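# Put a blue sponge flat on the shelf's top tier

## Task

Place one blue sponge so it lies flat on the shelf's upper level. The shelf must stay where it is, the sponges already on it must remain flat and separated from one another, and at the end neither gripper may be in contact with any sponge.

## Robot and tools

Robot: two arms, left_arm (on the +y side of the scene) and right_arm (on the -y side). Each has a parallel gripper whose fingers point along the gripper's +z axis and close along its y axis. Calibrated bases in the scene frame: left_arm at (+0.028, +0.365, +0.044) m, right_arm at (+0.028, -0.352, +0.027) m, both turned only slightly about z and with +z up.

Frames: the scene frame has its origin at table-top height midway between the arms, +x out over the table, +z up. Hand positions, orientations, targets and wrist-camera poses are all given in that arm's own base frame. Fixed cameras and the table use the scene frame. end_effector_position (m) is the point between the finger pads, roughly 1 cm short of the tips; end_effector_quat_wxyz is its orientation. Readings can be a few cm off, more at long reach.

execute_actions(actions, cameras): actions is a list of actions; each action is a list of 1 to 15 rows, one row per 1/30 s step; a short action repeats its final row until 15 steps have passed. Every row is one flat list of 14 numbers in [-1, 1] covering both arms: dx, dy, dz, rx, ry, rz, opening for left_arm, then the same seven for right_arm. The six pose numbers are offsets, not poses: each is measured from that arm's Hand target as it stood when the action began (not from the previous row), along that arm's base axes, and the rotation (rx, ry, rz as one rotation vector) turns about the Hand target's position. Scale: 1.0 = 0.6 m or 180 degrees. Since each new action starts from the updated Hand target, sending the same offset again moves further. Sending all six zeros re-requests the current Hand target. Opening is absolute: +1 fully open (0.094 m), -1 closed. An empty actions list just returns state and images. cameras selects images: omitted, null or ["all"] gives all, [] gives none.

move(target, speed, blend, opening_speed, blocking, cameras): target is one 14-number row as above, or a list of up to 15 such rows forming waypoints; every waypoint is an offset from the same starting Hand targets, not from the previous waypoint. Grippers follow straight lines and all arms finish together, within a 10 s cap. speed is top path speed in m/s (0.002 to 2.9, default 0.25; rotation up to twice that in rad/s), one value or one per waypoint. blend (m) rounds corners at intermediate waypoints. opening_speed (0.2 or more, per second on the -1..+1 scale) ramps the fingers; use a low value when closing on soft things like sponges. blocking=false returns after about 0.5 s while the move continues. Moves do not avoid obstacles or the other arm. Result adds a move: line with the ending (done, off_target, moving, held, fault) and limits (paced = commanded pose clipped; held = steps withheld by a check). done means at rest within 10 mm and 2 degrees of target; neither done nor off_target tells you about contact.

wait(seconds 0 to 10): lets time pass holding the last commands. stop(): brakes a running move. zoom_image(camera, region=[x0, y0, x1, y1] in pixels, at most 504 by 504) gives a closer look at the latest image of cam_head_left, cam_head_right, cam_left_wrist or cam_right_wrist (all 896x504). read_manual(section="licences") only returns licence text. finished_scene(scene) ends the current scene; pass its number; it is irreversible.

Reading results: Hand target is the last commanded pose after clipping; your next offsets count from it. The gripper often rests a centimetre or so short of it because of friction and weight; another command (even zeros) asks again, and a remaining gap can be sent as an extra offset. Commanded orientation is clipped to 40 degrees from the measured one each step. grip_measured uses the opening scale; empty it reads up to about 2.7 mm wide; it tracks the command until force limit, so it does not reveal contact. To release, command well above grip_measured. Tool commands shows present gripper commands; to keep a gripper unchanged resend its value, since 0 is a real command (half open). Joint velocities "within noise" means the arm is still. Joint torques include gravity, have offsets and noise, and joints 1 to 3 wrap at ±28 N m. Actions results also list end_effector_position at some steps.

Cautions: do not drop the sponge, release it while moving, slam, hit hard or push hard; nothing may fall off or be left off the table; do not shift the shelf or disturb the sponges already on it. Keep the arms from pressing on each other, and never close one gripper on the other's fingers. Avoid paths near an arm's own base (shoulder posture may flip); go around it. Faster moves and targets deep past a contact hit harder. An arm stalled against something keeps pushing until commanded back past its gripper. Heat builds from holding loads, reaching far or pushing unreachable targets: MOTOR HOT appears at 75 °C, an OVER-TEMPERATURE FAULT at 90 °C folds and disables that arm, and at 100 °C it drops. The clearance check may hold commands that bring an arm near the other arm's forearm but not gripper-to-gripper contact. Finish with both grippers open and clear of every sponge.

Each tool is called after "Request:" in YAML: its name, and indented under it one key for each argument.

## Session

Request:
execute_actions:
  actions: []

Scene clock: 0.00 s.
left_arm: end_effector_position=(+0.4062, +0.0450, +0.1053) grip_measured=+1.000 end_effector_quat_wxyz=(+0.570, -0.097, +0.805, +0.133) | right_arm: end_effector_position=(+0.4027, -0.0245, +0.1138) grip_measured=+1.000 end_effector_quat_wxyz=(+0.606, +0.063, +0.791, -0.059)
Joint positions: left_arm=[-0.056 1.587 0.449 0.792 -0.383 -0.025 0.094] | right_arm=[0.02 1.559 0.378 0.914 0.19 0.035 0.094]
Joint velocities: within noise
Joint torques (N m): no reading
Motor temperatures (°C): left_arm=[26 27 28 25 24 27 28] | right_arm=[27 29 26 27 27 28 28]
Heat: left arm: 28 °C; right arm: 29 °C.
Hand target: left_arm +0.4116, +0.0458, +0.1221; +0.590, -0.105, +0.790, +0.131 | right_arm +0.4073, -0.0259, +0.1300; +0.624, +0.070, +0.776, -0.058
Tool commands: left_gripper/opening=+1.0 right_gripper/opening=+1.0

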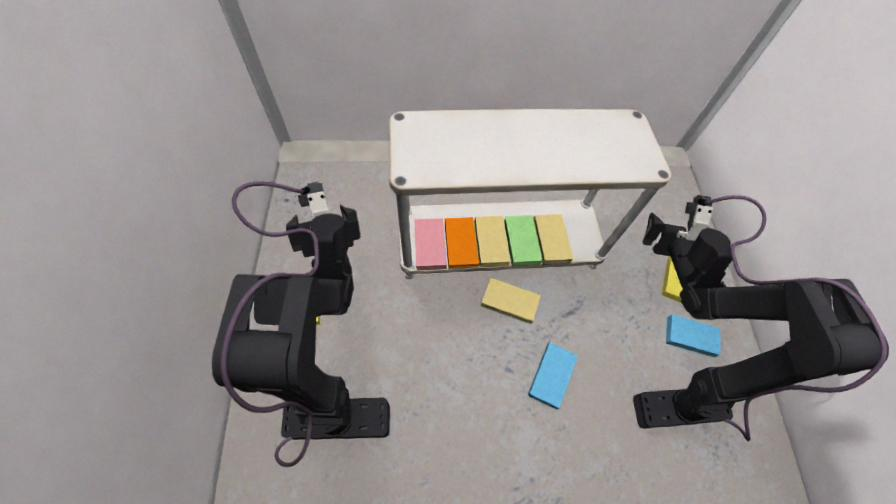

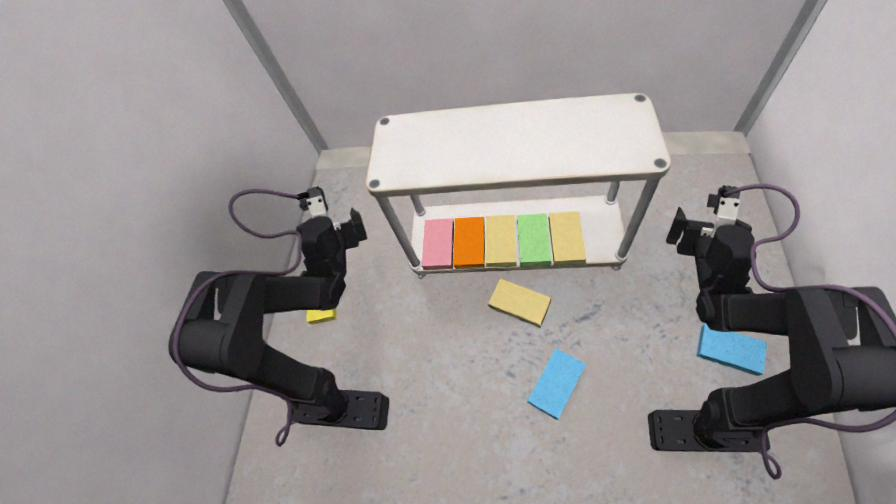

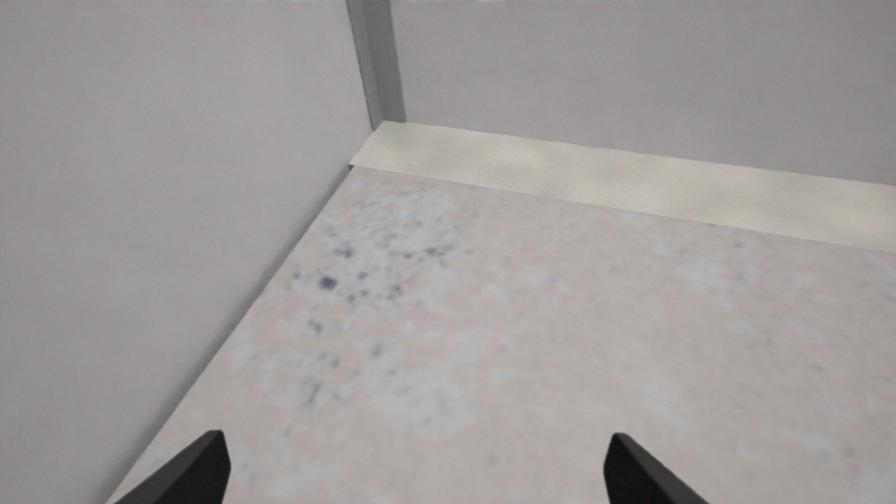

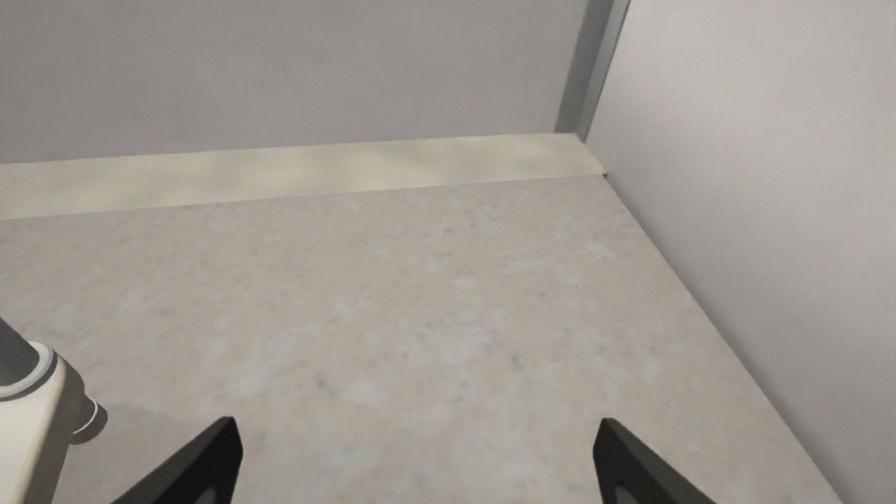

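Request:
move:
  target:
    - [-0.2193, -0.1097, 0.1298, -0.0068, 0.039, -0.0855, 1.0, 0, 0, 0, 0, 0, 0, 1.0]
    - [-0.3693, -0.493, 0.1298, -0.0155, 0.0891, -0.1954, 1.0, 0, 0, 0, 0, 0, 0, 1.0]
    - [-0.556, -0.818, -0.1035, -0.0194, 0.1114, -0.2442, 1.0, 0, 0, 0, 0, 0, 0, 1.0]
  speed: 0.32
  blend: [0.05, 0.05, 0]
  cameras: ["cam_left_wrist", "cam_head_left"]

Scene clock: 7.10 s.
left_arm: end_effector_position=(+0.0726, -0.4266, +0.0408) grip_measured=+1.000 end_effector_quat_wxyz=(+0.428, +0.234, +0.870, -0.077) | right_arm: end_effector_position=(+0.4027, -0.0245, +0.1138) grip_measured=+1.000 end_effector_quat_wxyz=(+0.606, +0.063, +0.791, -0.059)
Joint positions: left_arm=[-1.719 2.026 1.206 -0.403 -0.848 -1.035 0.094] | right_arm=[0.02 1.559 0.378 0.914 0.19 0.035 0.094]
Joint velocities: within noise
Joint torques (N m): left_arm=[0.09 -7.08 7.94 0.99 -0.79 -0.11] | right_arm=[-0.1 -5.91 5.16 2.2 -0.01 0]
Motor temperatures (°C): left_arm=[26 27 29 26 25 27 28] | right_arm=[27 29 27 29 27 28 28]
Heat: left arm: 29 °C; right arm: 29 °C.
Hand target: left_arm +0.0780, -0.4450, +0.0600; +0.449, +0.203, +0.864, -0.106 | right_arm +0.4073, -0.0259, +0.1300; +0.624, +0.070, +0.776, -0.058
Off the commanded pose: left_arm 0.027 m, 5 deg | right_arm 0.017 m, 3 deg.
move: off_target (left_arm, right_arm)
Images, in order (width x height): cam_head_left 896x504, cam_left_wrist 896x504.

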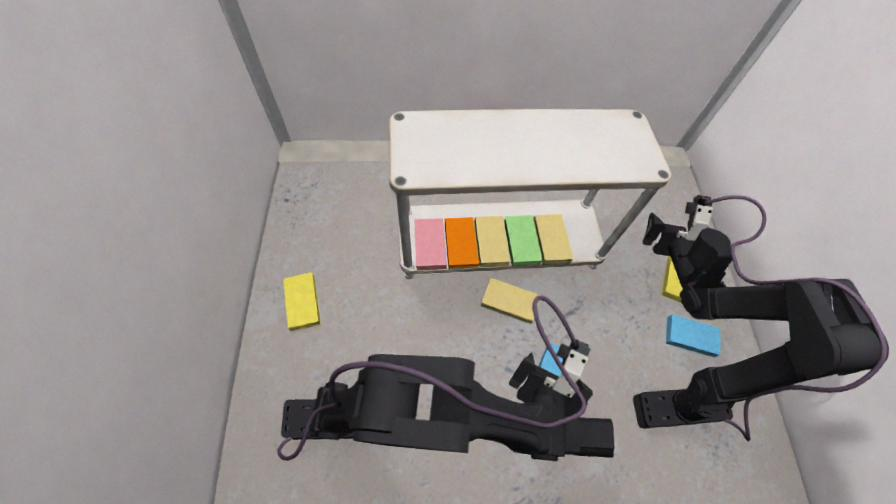

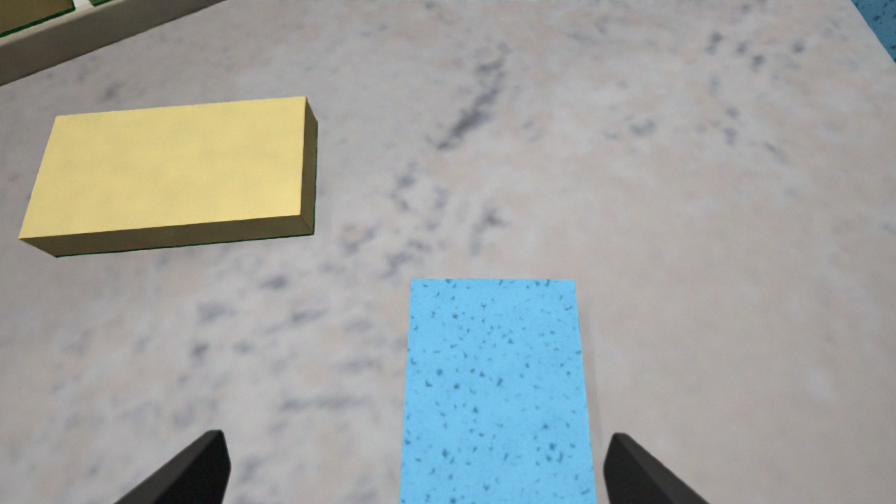

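Request:
move:
  target:
    - [-0.0243, -0.0302, -0.0167, -0.0165, 0.0055, 0.001, 1.0, 0, 0, 0, 0, 0, 0, 1.0]
    - [-0.0243, -0.0302, -0.1092, -0.0165, 0.0055, 0.001, 1.0, 0, 0, 0, 0, 0, 0, 1.0]
  speed: [0.06, 0.08]
  cameras: ["cam_left_wrist"]

Scene clock: 10.87 s.
left_arm: end_effector_position=(+0.0630, -0.4587, -0.0117) grip_measured=+1.000 end_effector_quat_wxyz=(+0.427, +0.202, +0.874, -0.116) | right_arm: end_effector_position=(+0.4027, -0.0245, +0.1138) grip_measured=+1.000 end_effector_quat_wxyz=(+0.606, +0.063, +0.791, -0.059)
Joint positions: left_arm=[-1.729 2.222 1.257 -0.2 -0.848 -1.09 0.094] | right_arm=[0.02 1.559 0.378 0.914 0.19 0.035 0.094]
Joint velocities: within noise
Joint torques (N m): left_arm=[-0.39 -7.84 4 1.14 -0.82 -0.07] | right_arm=[-0.1 -5.93 5.15 2.2 -0.01 0]
Motor temperatures (°C): left_arm=[26 28 29 26 25 27 28] | right_arm=[27 30 27 30 27 28 28]
Heat: left arm: 29 °C; right arm: 30 °C.
Hand target: left_arm +0.0635, -0.4632, -0.0055; +0.447, +0.189, +0.865, -0.129 | right_arm +0.4073, -0.0259, +0.1300; +0.624, +0.070, +0.776, -0.058
Off the commanded pose: left_arm 0.008 m, 3 deg | right_arm 0.017 m, 3 deg.
move: off_target (left_arm, right_arm)
Images, in order (width x height): cam_left_wrist 896x504.

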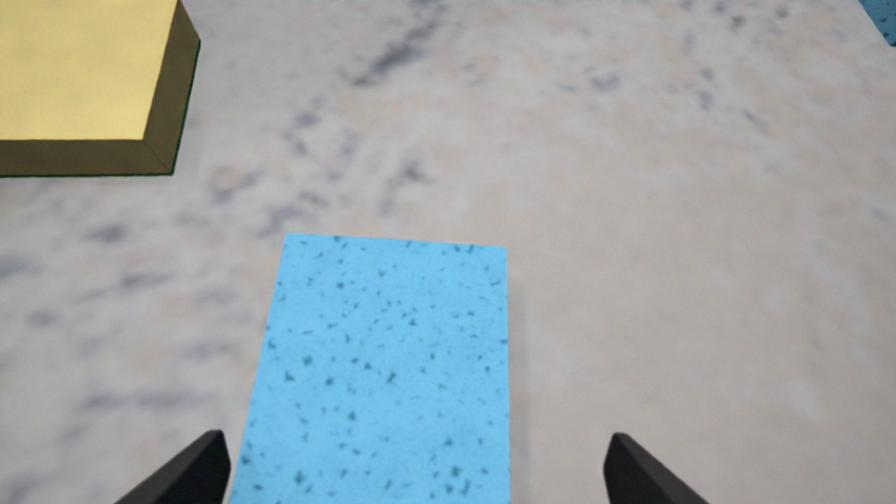

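Request:
move:
  target:
    - [-0.007, 0.0222, 0.005, 0.006, -0.0032, -0.0052, 1.0, 0, 0, 0, 0, 0, 0, 1.0]
    - [-0.007, 0.0222, -0.0225, 0.006, -0.0032, -0.0052, 1.0, 0, 0, 0, 0, 0, 0, 1.0]
  speed: [0.04, 0.05]
  cameras: ["cam_left_wrist"]

Scene clock: 13.67 s.
left_arm: end_effector_position=(+0.0582, -0.4498, -0.0212) grip_measured=+1.000 end_effector_quat_wxyz=(+0.428, +0.209, +0.871, -0.118) | right_arm: end_effector_position=(+0.4027, -0.0245, +0.1138) grip_measured=+1.000 end_effector_quat_wxyz=(+0.606, +0.063, +0.791, -0.059)
Joint positions: left_arm=[-1.745 2.222 1.203 -0.15 -0.852 -1.09 0.094] | right_arm=[0.02 1.559 0.378 0.914 0.19 0.035 0.094]
Joint velocities: within noise
Joint torques (N m): left_arm=[-0.36 -7.47 2.88 1.14 -0.86 0] | right_arm=[-0.09 -5.91 5.15 2.2 -0.01 0]
Motor temperatures (°C): left_arm=[26 29 29 26 25 27 28] | right_arm=[27 30 27 31 27 28 28]
Heat: left arm: 29 °C; right arm: 31 °C.
Hand target: left_arm +0.0593, -0.4498, -0.0190; +0.448, +0.201, +0.862, -0.124 | right_arm +0.4073, -0.0259, +0.1300; +0.624, +0.070, +0.776, -0.058
Off the commanded pose: left_arm 0.002 m, 3 deg | right_arm 0.017 m, 3 deg.
move: off_target (left_arm, right_arm)
Images, in order (width x height): cam_left_wrist 896x504.

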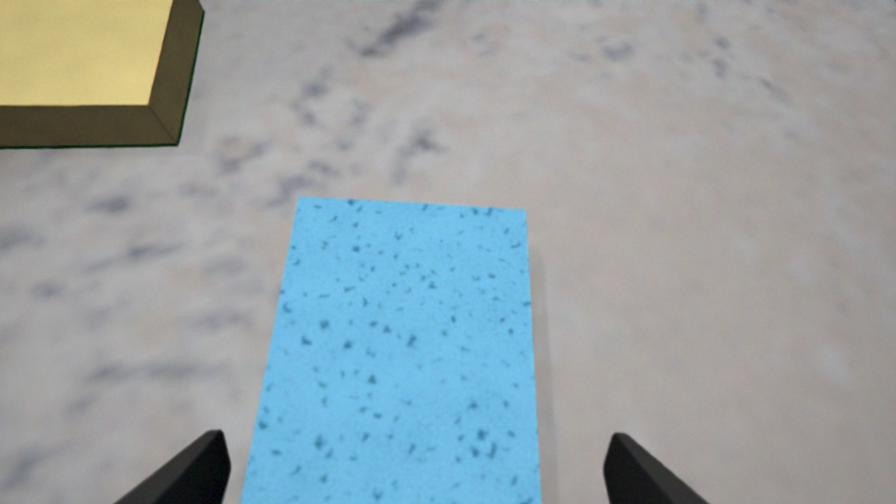

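Request:
move:
  target:
    - [0.0045, 0.0088, -0.0097, 0.006, -0.0032, -0.0052, 1.0, 0, 0, 0, 0, 0, 0, 1.0]
    - [0.0045, 0.0088, -0.0097, 0.006, -0.0032, -0.0052, 0.22, 0, 0, 0, 0, 0, 0, 1.0]
    - [0.0012, 0.033, 0.215, 0.006, -0.0032, -0.0052, 0.22, 0, 0, 0, 0, 0, 0, 1.0]
    - [0.1845, 0.2497, 0.4733, 0.006, -0.0032, -0.0052, 0.22, 0, 0, 0, 0, 0, 0, 1.0]
    - [0.2178, 0.2997, 0.67, 0.006, -0.0032, -0.0052, 0.22, 0, 0, 0, 0, 0, 0, 1.0]
  speed: [0.05, 0.05, 0.2, 0.25, 0.25]
  blend: [0, 0, 0.03, 0.05, 0]
  opening_speed: 0.8
  cameras: ["cam_left_wrist", "cam_head_left"]

Scene clock: 21.53 s.
left_arm: end_effector_position=(+0.1924, -0.2758, +0.3687) grip_measured=+0.349 end_effector_quat_wxyz=(+0.445, +0.212, +0.863, -0.112) | right_arm: end_effector_position=(+0.4027, -0.0245, +0.1138) grip_measured=+1.000 end_effector_quat_wxyz=(+0.606, +0.063, +0.791, -0.059)
Joint positions: left_arm=[-1.277 1.349 1.725 -1.165 -0.618 -0.534 0.063] | right_arm=[0.02 1.559 0.378 0.914 0.19 0.035 0.094]
Joint velocities: within noise
Joint torques (N m): left_arm=[0.43 -2.61 8.24 0.99 -0.19 0.04] | right_arm=[-0.09 -5.91 5.16 2.19 -0.01 0]
Motor temperatures (°C): left_arm=[26 29 29 27 25 27 28] | right_arm=[27 30 27 32 27 28 28]
Heat: left arm: 29 °C; right arm: 32 °C.
Hand target: left_arm +0.1899, -0.2700, +0.3830; +0.450, +0.213, +0.859, -0.118 | right_arm +0.4073, -0.0259, +0.1300; +0.624, +0.070, +0.776, -0.058
Off the commanded pose: left_arm 0.016 m, 1 deg | right_arm 0.017 m, 3 deg.
move: off_target (left_arm, right_arm); target 2's new opening was sent with left_arm's hand 0.003 m and 3 deg from that target
Images, in order (width x height): cam_head_left 896x504, cam_left_wrist 896x504.

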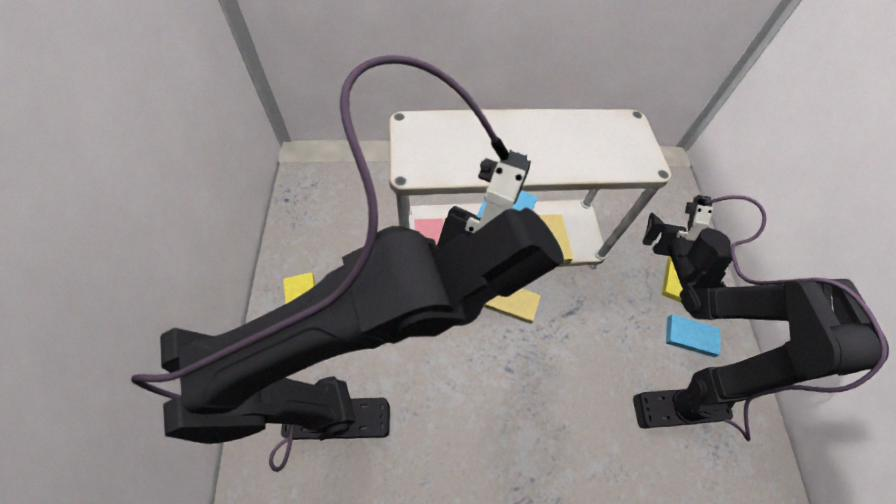

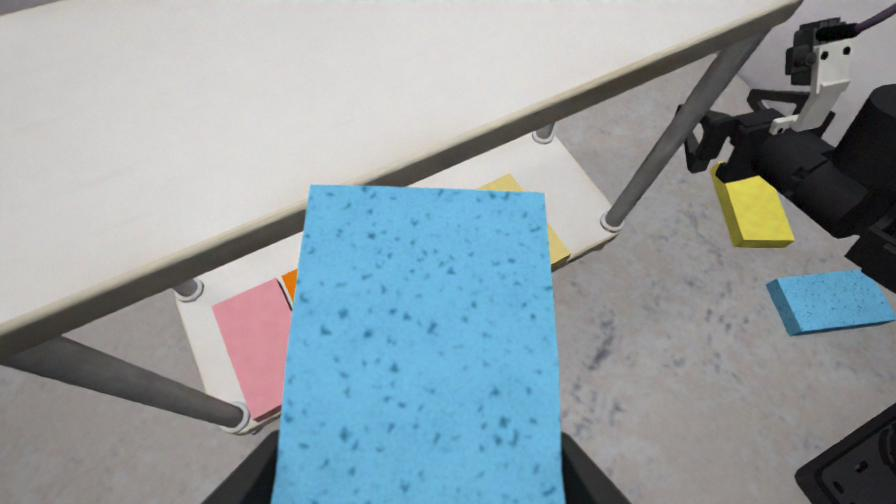

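Request:
move:
  target:
    - [0.3268, 0.0717, -0.0025, 0.0025, 0.005, 0, 0.22, 0, 0, 0, 0, 0, 0, 1.0]
  speed: 0.2
  cameras: ["cam_left_wrist", "cam_head_left"]

Scene clock: 23.80 s.
left_arm: end_effector_position=(+0.3793, -0.2202, +0.3506) grip_measured=+0.349 end_effector_quat_wxyz=(+0.400, +0.212, +0.886, -0.103) | right_arm: end_effector_position=(+0.4027, -0.0245, +0.1138) grip_measured=+1.000 end_effector_quat_wxyz=(+0.606, +0.063, +0.791, -0.059)
Joint positions: left_arm=[-0.547 1.636 1.949 -1.033 -0.045 -0.056 0.063] | right_arm=[0.02 1.559 0.378 0.914 0.19 0.035 0.094]
Joint velocities: within noise
Joint torques (N m): left_arm=[0.14 -4.82 8.92 1.82 0.06 0.05] | right_arm=[-0.09 -5.91 5.16 2.2 -0.01 0]
Motor temperatures (°C): left_arm=[26 29 30 27 25 27 28] | right_arm=[27 30 27 32 27 28 28]
Heat: left arm: 30 °C; right arm: 32 °C.
Hand target: left_arm +0.3860, -0.2270, +0.3815; +0.442, +0.213, +0.863, -0.117 | right_arm +0.4073, -0.0259, +0.1300; +0.624, +0.070, +0.776, -0.058
Off the commanded pose: left_arm 0.032 m, 6 deg | right_arm 0.017 m, 3 deg.
move: off_target (left_arm, right_arm)
Images, in order (width x height): cam_head_left 896x504, cam_left_wrist 896x504.

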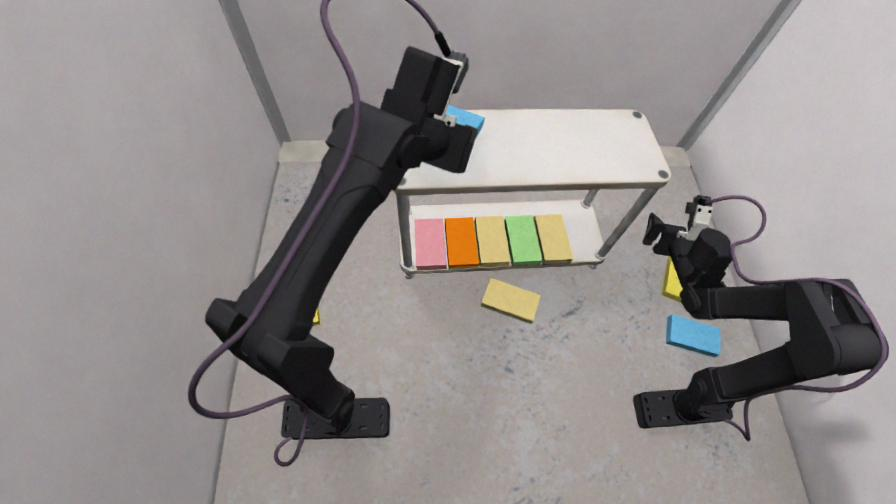

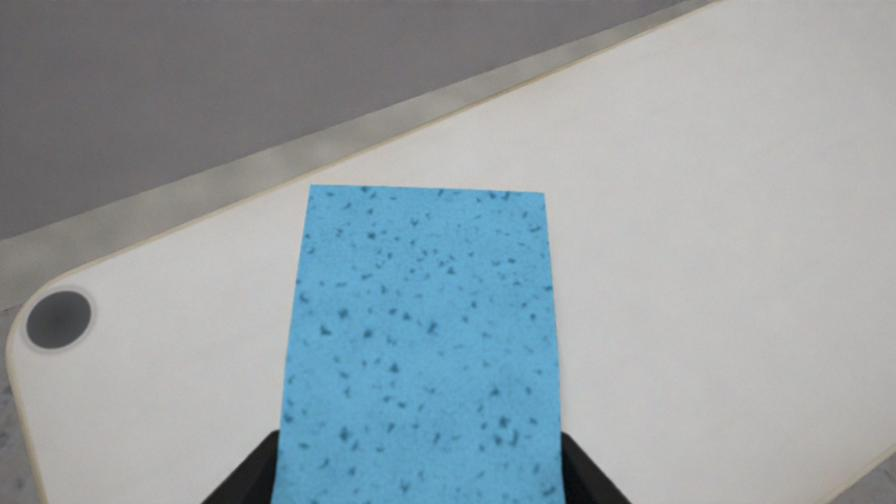

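Request:
move:
  target:
    - [0.015, -0.0067, -0.01, -0.0104, -0.0202, 0, 0.22, 0, 0, 0, 0, 0, 0, 1.0]
  speed: 0.06
  cameras: ["cam_left_wrist", "cam_head_right"]

Scene clock: 26.53 s.
left_arm: end_effector_position=(+0.3967, -0.2308, +0.3487) grip_measured=+0.349 end_effector_quat_wxyz=(+0.431, +0.210, +0.870, -0.111) | right_arm: end_effector_position=(+0.4027, -0.0245, +0.1138) grip_measured=+1.000 end_effector_quat_wxyz=(+0.606, +0.063, +0.791, -0.059)
Joint positions: left_arm=[-0.547 1.636 1.877 -0.889 -0.045 -0.05 0.063] | right_arm=[0.02 1.559 0.378 0.914 0.19 0.035 0.094]
Joint velocities: within noise
Joint torques (N m): left_arm=[0.23 -8.25 4.04 2.08 0.08 0.05] | right_arm=[-0.09 -5.91 5.15 2.19 -0.01 0]
Motor temperatures (°C): left_arm=[26 29 30 28 25 27 28] | right_arm=[27 30 27 32 27 28 28]
Heat: left arm: 30 °C; right arm: 32 °C.
Hand target: left_arm +0.3950, -0.2310, +0.3755; +0.473, +0.210, +0.847, -0.124 | right_arm +0.4073, -0.0259, +0.1300; +0.624, +0.070, +0.776, -0.058
Off the commanded pose: left_arm 0.027 m, 6 deg | right_arm 0.017 m, 3 deg.
move: off_target (left_arm, right_arm)
Images, in order (width x height): cam_head_right 896x504, cam_left_wrist 896x504.

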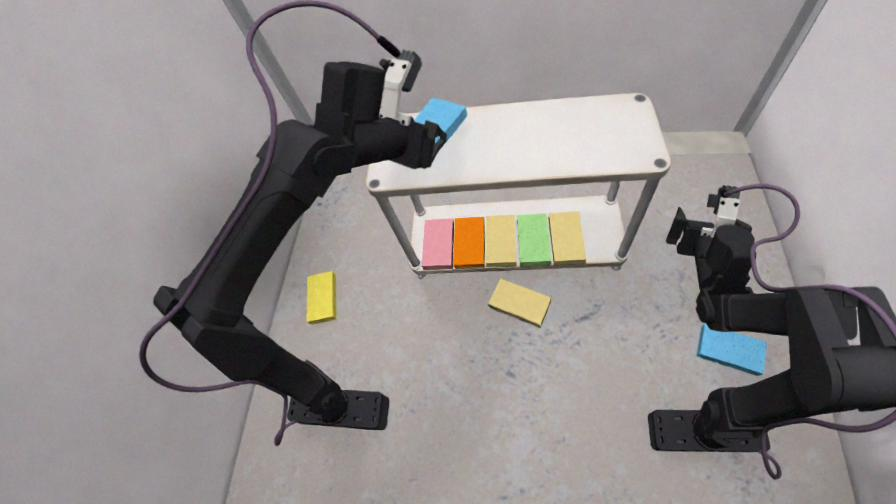

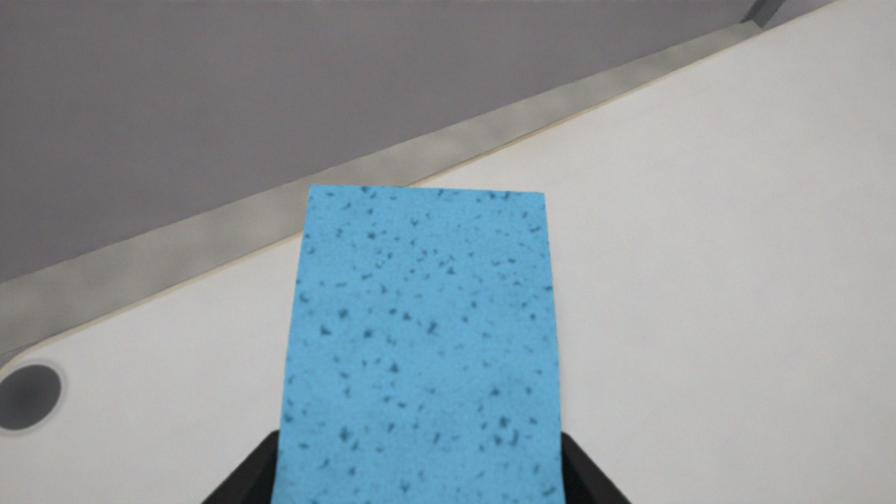

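Request:
move:
  target:
    - [-0.0167, 0.0033, -0.0267, -0.0025, -0.005, 0, 0.22, 0, 0, 0, 0, 0, 0, 1.0]
  speed: 0.05
  cameras: ["cam_left_wrist", "cam_head_right"]

Scene clock: 28.20 s.
left_arm: end_effector_position=(+0.3876, -0.2253, +0.3346) grip_measured=+0.349 end_effector_quat_wxyz=(+0.440, +0.213, +0.865, -0.112) | right_arm: end_effector_position=(+0.4027, -0.0245, +0.1138) grip_measured=+1.000 end_effector_quat_wxyz=(+0.606, +0.063, +0.791, -0.059)
Joint positions: left_arm=[-0.547 1.552 1.711 -0.788 -0.045 -0.041 0.063] | right_arm=[0.02 1.559 0.378 0.914 0.19 0.035 0.094]
Joint velocities: within noise
Joint torques (N m): left_arm=[-0.44 -7.64 4.21 2.09 -0.05 0] | right_arm=[-0.1 -5.93 5.15 2.2 -0.01 0]
Motor temperatures (°C): left_arm=[26 29 30 28 25 27 28] | right_arm=[27 30 27 33 27 28 28]
Heat: left arm: 30 °C; right arm: 33 °C.
Hand target: left_arm +0.3850, -0.2290, +0.3594; +0.480, +0.209, +0.843, -0.126 | right_arm +0.4073, -0.0259, +0.1300; +0.624, +0.070, +0.776, -0.058
Off the commanded pose: left_arm 0.025 m, 6 deg | right_arm 0.017 m, 3 deg.
move: off_target (left_arm, right_arm)
Images, in order (width x height): cam_head_right 896x504, cam_left_wrist 896x504.

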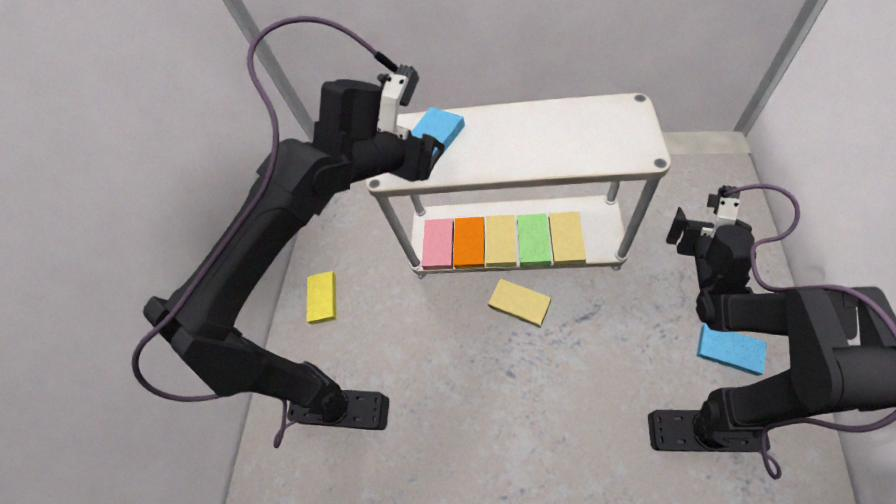

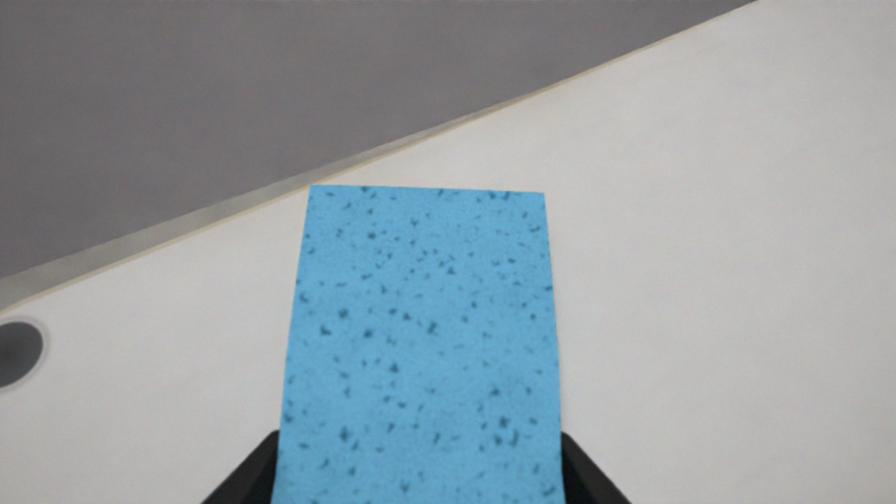

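Request:
move:
  target:
    - [0, 0, -0.0133, 0.0027, 0.0053, 0, 0.22, 0, 0, 0, 0, 0, 0, 1.0]
  speed: 0.05
  cameras: ["cam_left_wrist", "cam_head_right"]

Scene clock: 29.40 s.
left_arm: end_effector_position=(+0.3888, -0.2260, +0.3321) grip_measured=+0.349 end_effector_quat_wxyz=(+0.441, +0.214, +0.865, -0.112) | right_arm: end_effector_position=(+0.4027, -0.0245, +0.1138) grip_measured=+1.000 end_effector_quat_wxyz=(+0.606, +0.063, +0.791, -0.059)
Joint positions: left_arm=[-0.547 1.552 1.699 -0.774 -0.045 -0.039 0.063] | right_arm=[0.02 1.559 0.378 0.914 0.19 0.035 0.094]
Joint velocities: within noise
Joint torques (N m): left_arm=[-0.4 -7.41 3.95 1.99 -0.02 -0.03] | right_arm=[-0.09 -5.91 5.15 2.2 -0.01 0]
Motor temperatures (°C): left_arm=[26 29 30 28 25 27 28] | right_arm=[27 30 27 33 27 28 28]
Heat: left arm: 30 °C; right arm: 33 °C.
Hand target: left_arm +0.3850, -0.2290, +0.3515; +0.472, +0.210, +0.847, -0.124 | right_arm +0.4073, -0.0259, +0.1300; +0.624, +0.070, +0.776, -0.058
Off the commanded pose: left_arm 0.020 m, 4 deg | right_arm 0.017 m, 3 deg.
move: off_target (left_arm, right_arm)
Images, in order (width x height): cam_head_right 896x504, cam_left_wrist 896x504.

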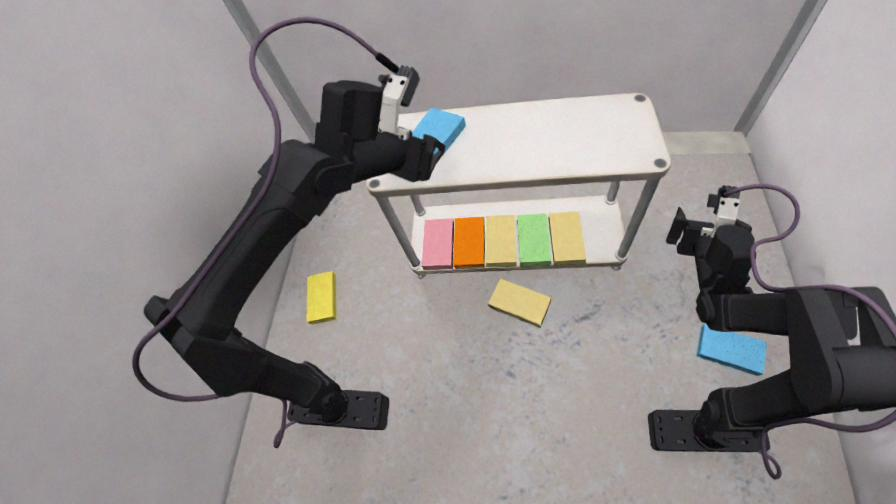

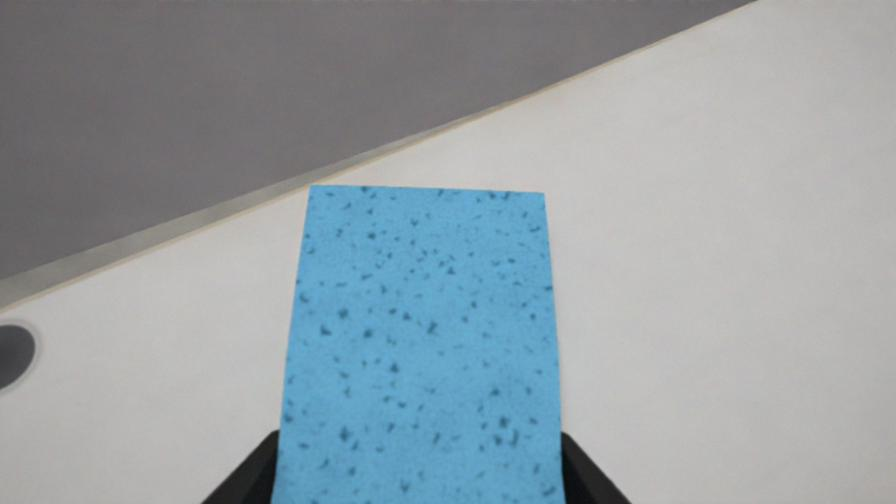

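Request:
move:
  target:
    - [0, 0, -0.0133, 0.0022, 0.0044, 0, 0.22, 0, 0, 0, 0, 0, 0, 1.0]
  speed: 0.05
  cameras: ["cam_left_wrist", "cam_head_right"]

Scene clock: 30.63 s.
left_arm: end_effector_position=(+0.3887, -0.2259, +0.3324) grip_measured=+0.349 end_effector_quat_wxyz=(+0.446, +0.213, +0.862, -0.113) | right_arm: end_effector_position=(+0.4027, -0.0245, +0.1138) grip_measured=+1.000 end_effector_quat_wxyz=(+0.606, +0.063, +0.791, -0.059)
Joint positions: left_arm=[-0.547 1.543 1.682 -0.756 -0.045 -0.039 0.063] | right_arm=[0.02 1.559 0.378 0.914 0.19 0.035 0.094]
Joint velocities: within noise
Joint torques (N m): left_arm=[-0.38 -6.6 3.74 1.89 -0.02 -0.04] | right_arm=[-0.1 -5.91 5.16 2.2 -0.01 0]
Motor temperatures (°C): left_arm=[26 29 30 28 25 27 28] | right_arm=[27 30 27 33 27 28 28]
Heat: left arm: 30 °C; right arm: 33 °C.
Hand target: left_arm +0.3850, -0.2290, +0.3435; +0.466, +0.211, +0.851, -0.122 | right_arm +0.4073, -0.0259, +0.1300; +0.624, +0.070, +0.776, -0.058
Off the commanded pose: left_arm 0.012 m, 3 deg | right_arm 0.017 m, 3 deg.
move: off_target (left_arm, right_arm)
Images, in order (width x height): cam_head_right 896x504, cam_left_wrist 896x504.

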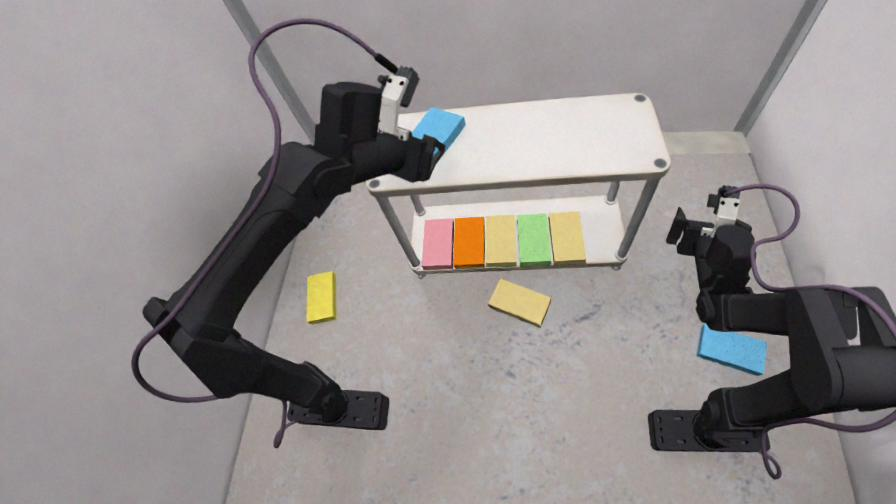

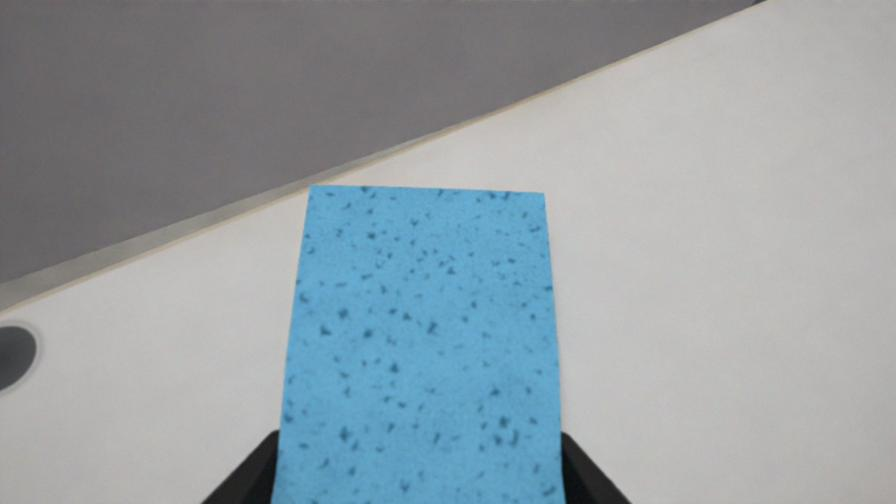

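Request:
zoom_image:
  camera: "cam_head_right"
  region: [360, 80, 490, 200]

Scaled by 3.877 from the camera's 896x504 image, which has a finer 1280x720 frame.

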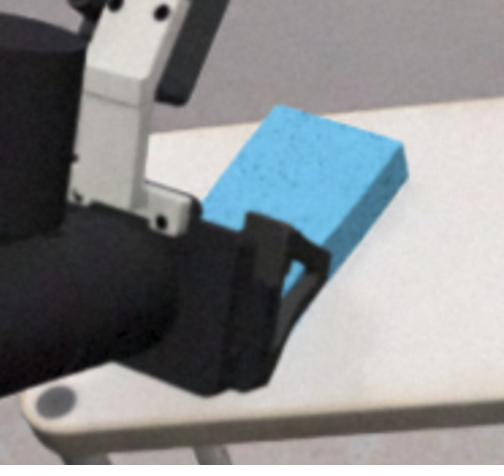

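Request:
move:
  target:
    - [0, 0, 0.004, 0.005, 0.0099, 0, 0.22, 0, 0, 0, 0, 0, 0, 1.0]
    - [0, 0, 0.004, 0.005, 0.0099, 0, 0.8, 0, 0, 0, 0, 0, 0, 1.0]
  speed: 0.05
  opening_speed: 0.7
  cameras: ["cam_left_wrist", "cam_head_right"]

Scene clock: 35.20 s.
left_arm: end_effector_position=(+0.3887, -0.2259, +0.3324) grip_measured=+0.797 end_effector_quat_wxyz=(+0.446, +0.213, +0.862, -0.113) | right_arm: end_effector_position=(+0.4027, -0.0245, +0.1138) grip_measured=+1.000 end_effector_quat_wxyz=(+0.606, +0.063, +0.791, -0.059)
Joint positions: left_arm=[-0.547 1.543 1.682 -0.756 -0.045 -0.039 0.084] | right_arm=[0.02 1.559 0.378 0.914 0.19 0.035 0.094]
Joint velocities: within noise
Joint torques (N m): left_arm=[-0.29 -4.46 8.83 1.24 0.02 -0.07] | right_arm=[-0.09 -5.91 5.14 2.2 -0.01 0]
Motor temperatures (°C): left_arm=[26 29 30 29 25 27 29] | right_arm=[27 30 27 33 27 28 28]
Heat: left arm: 30 °C; right arm: 33 °C.
Hand target: left_arm +0.3850, -0.2290, +0.3459; +0.451, +0.212, +0.859, -0.119 | right_arm +0.4073, -0.0259, +0.1300; +0.624, +0.070, +0.776, -0.058
Off the commanded pose: left_arm 0.014 m, 1 deg | right_arm 0.017 m, 3 deg.
move: off_target (left_arm, right_arm); target 2's new opening was sent with left_arm's hand 0.014 m and 1 deg from that target
Images, in order (width x height): cam_head_right 896x504, cam_left_wrist 896x504.

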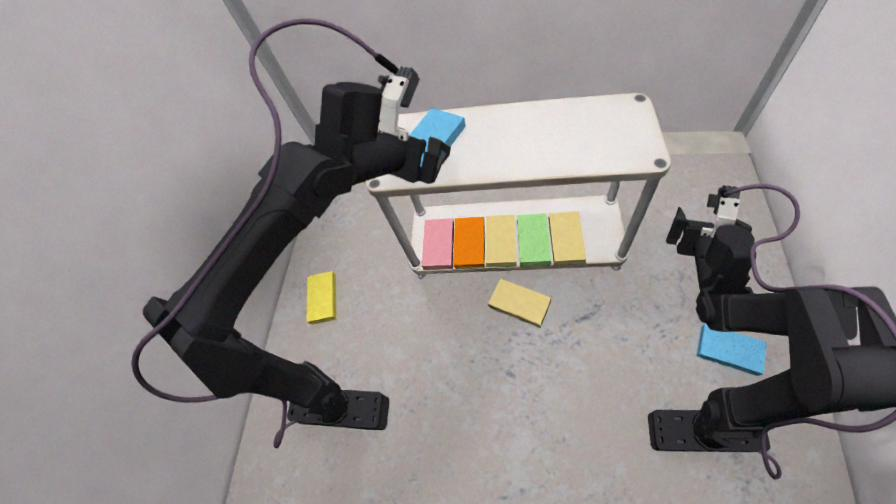

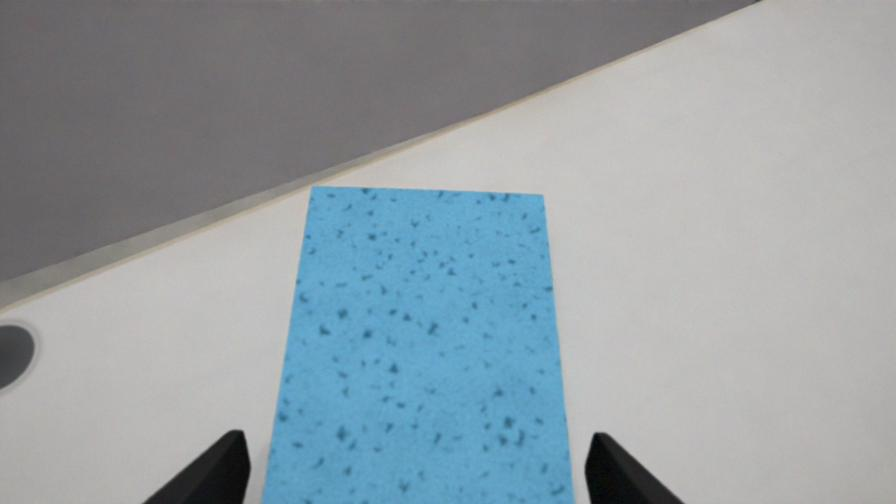

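Request:
move:
  target:
    - [-0.127, 0.068, 0.12, 0, 0, 0, 0.9, 0, 0, 0, 0, 0, 0, 1.0]
  speed: 0.12

Scene clock: 39.50 s.
left_arm: end_effector_position=(+0.3211, -0.1939, +0.3973) grip_measured=+0.897 end_effector_quat_wxyz=(+0.434, +0.218, +0.866, -0.116) | right_arm: end_effector_position=(+0.4027, -0.0245, +0.1138) grip_measured=+1.000 end_effector_quat_wxyz=(+0.606, +0.063, +0.791, -0.059)
Joint positions: left_arm=[-0.57 1.438 1.912 -1.113 -0.05 -0.051 0.089] | right_arm=[0.02 1.559 0.378 0.914 0.19 0.035 0.094]
Joint velocities: within noise
Joint torques (N m): left_arm=[-0.57 -4.49 8.05 1.18 -0.14 -0.09] | right_arm=[-0.1 -5.91 5.15 2.2 -0.01 0]
Motor temperatures (°C): left_arm=[26 29 31 29 25 27 28] | right_arm=[27 30 27 34 27 28 28]
Heat: left arm: 31 °C; right arm: 34 °C.
Hand target: left_arm +0.3088, -0.1882, +0.4179; +0.451, +0.212, +0.859, -0.119 | right_arm +0.4073, -0.0259, +0.1300; +0.624, +0.070, +0.776, -0.058
Off the commanded pose: left_arm 0.025 m, 2 deg | right_arm 0.017 m, 3 deg.
move: off_target (left_arm, right_arm)

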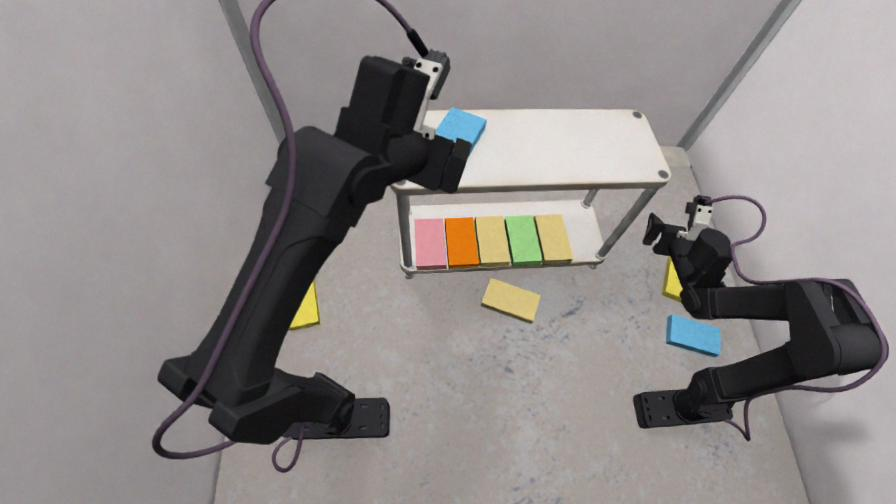

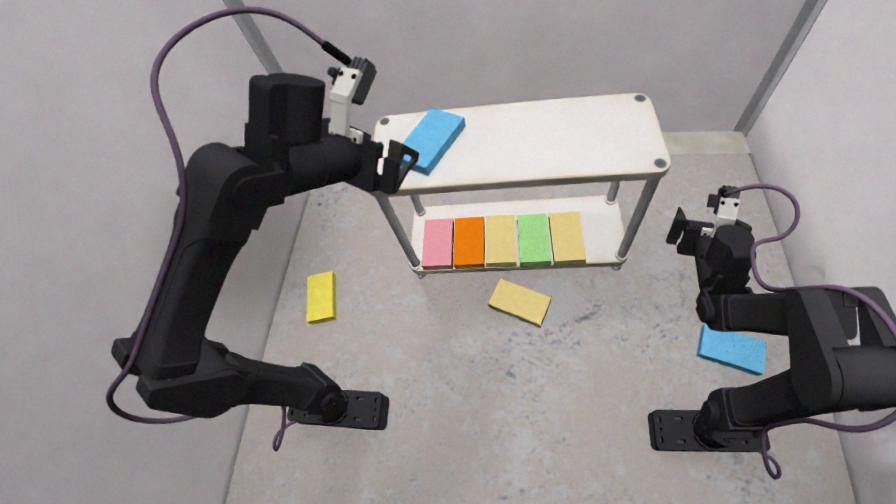

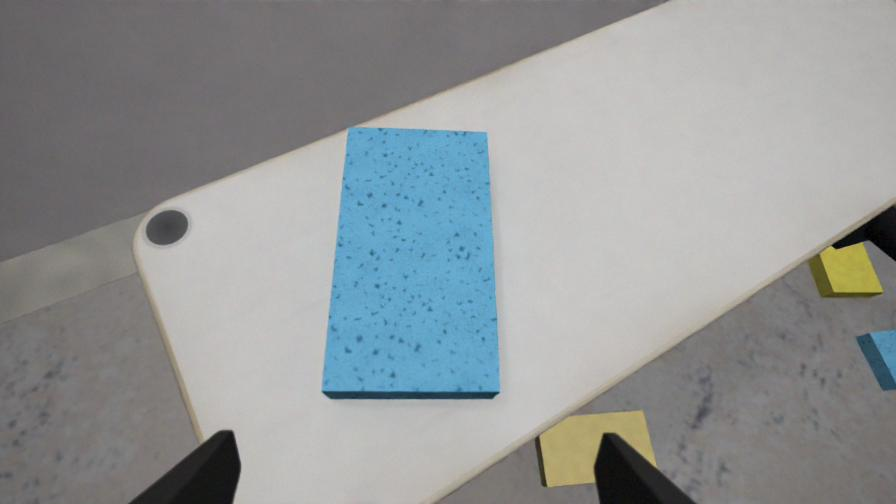

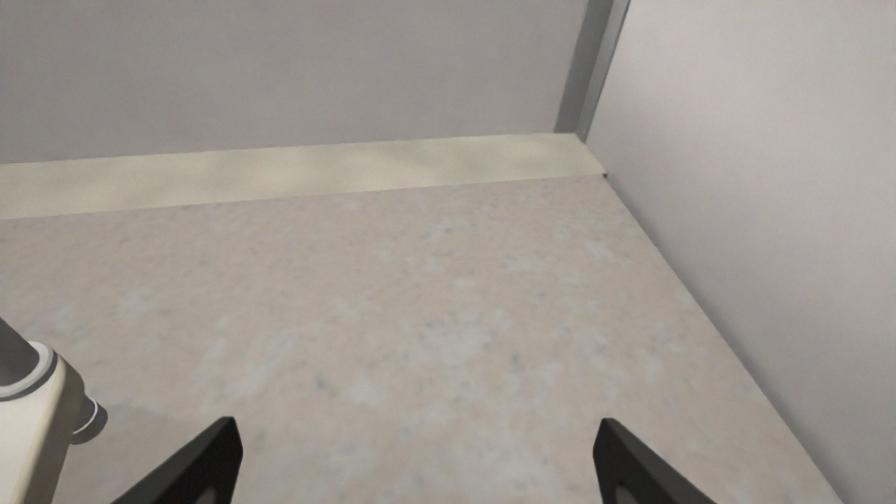

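Request:
finished_scene:
  scene: 3

The scene is finished: the task was done.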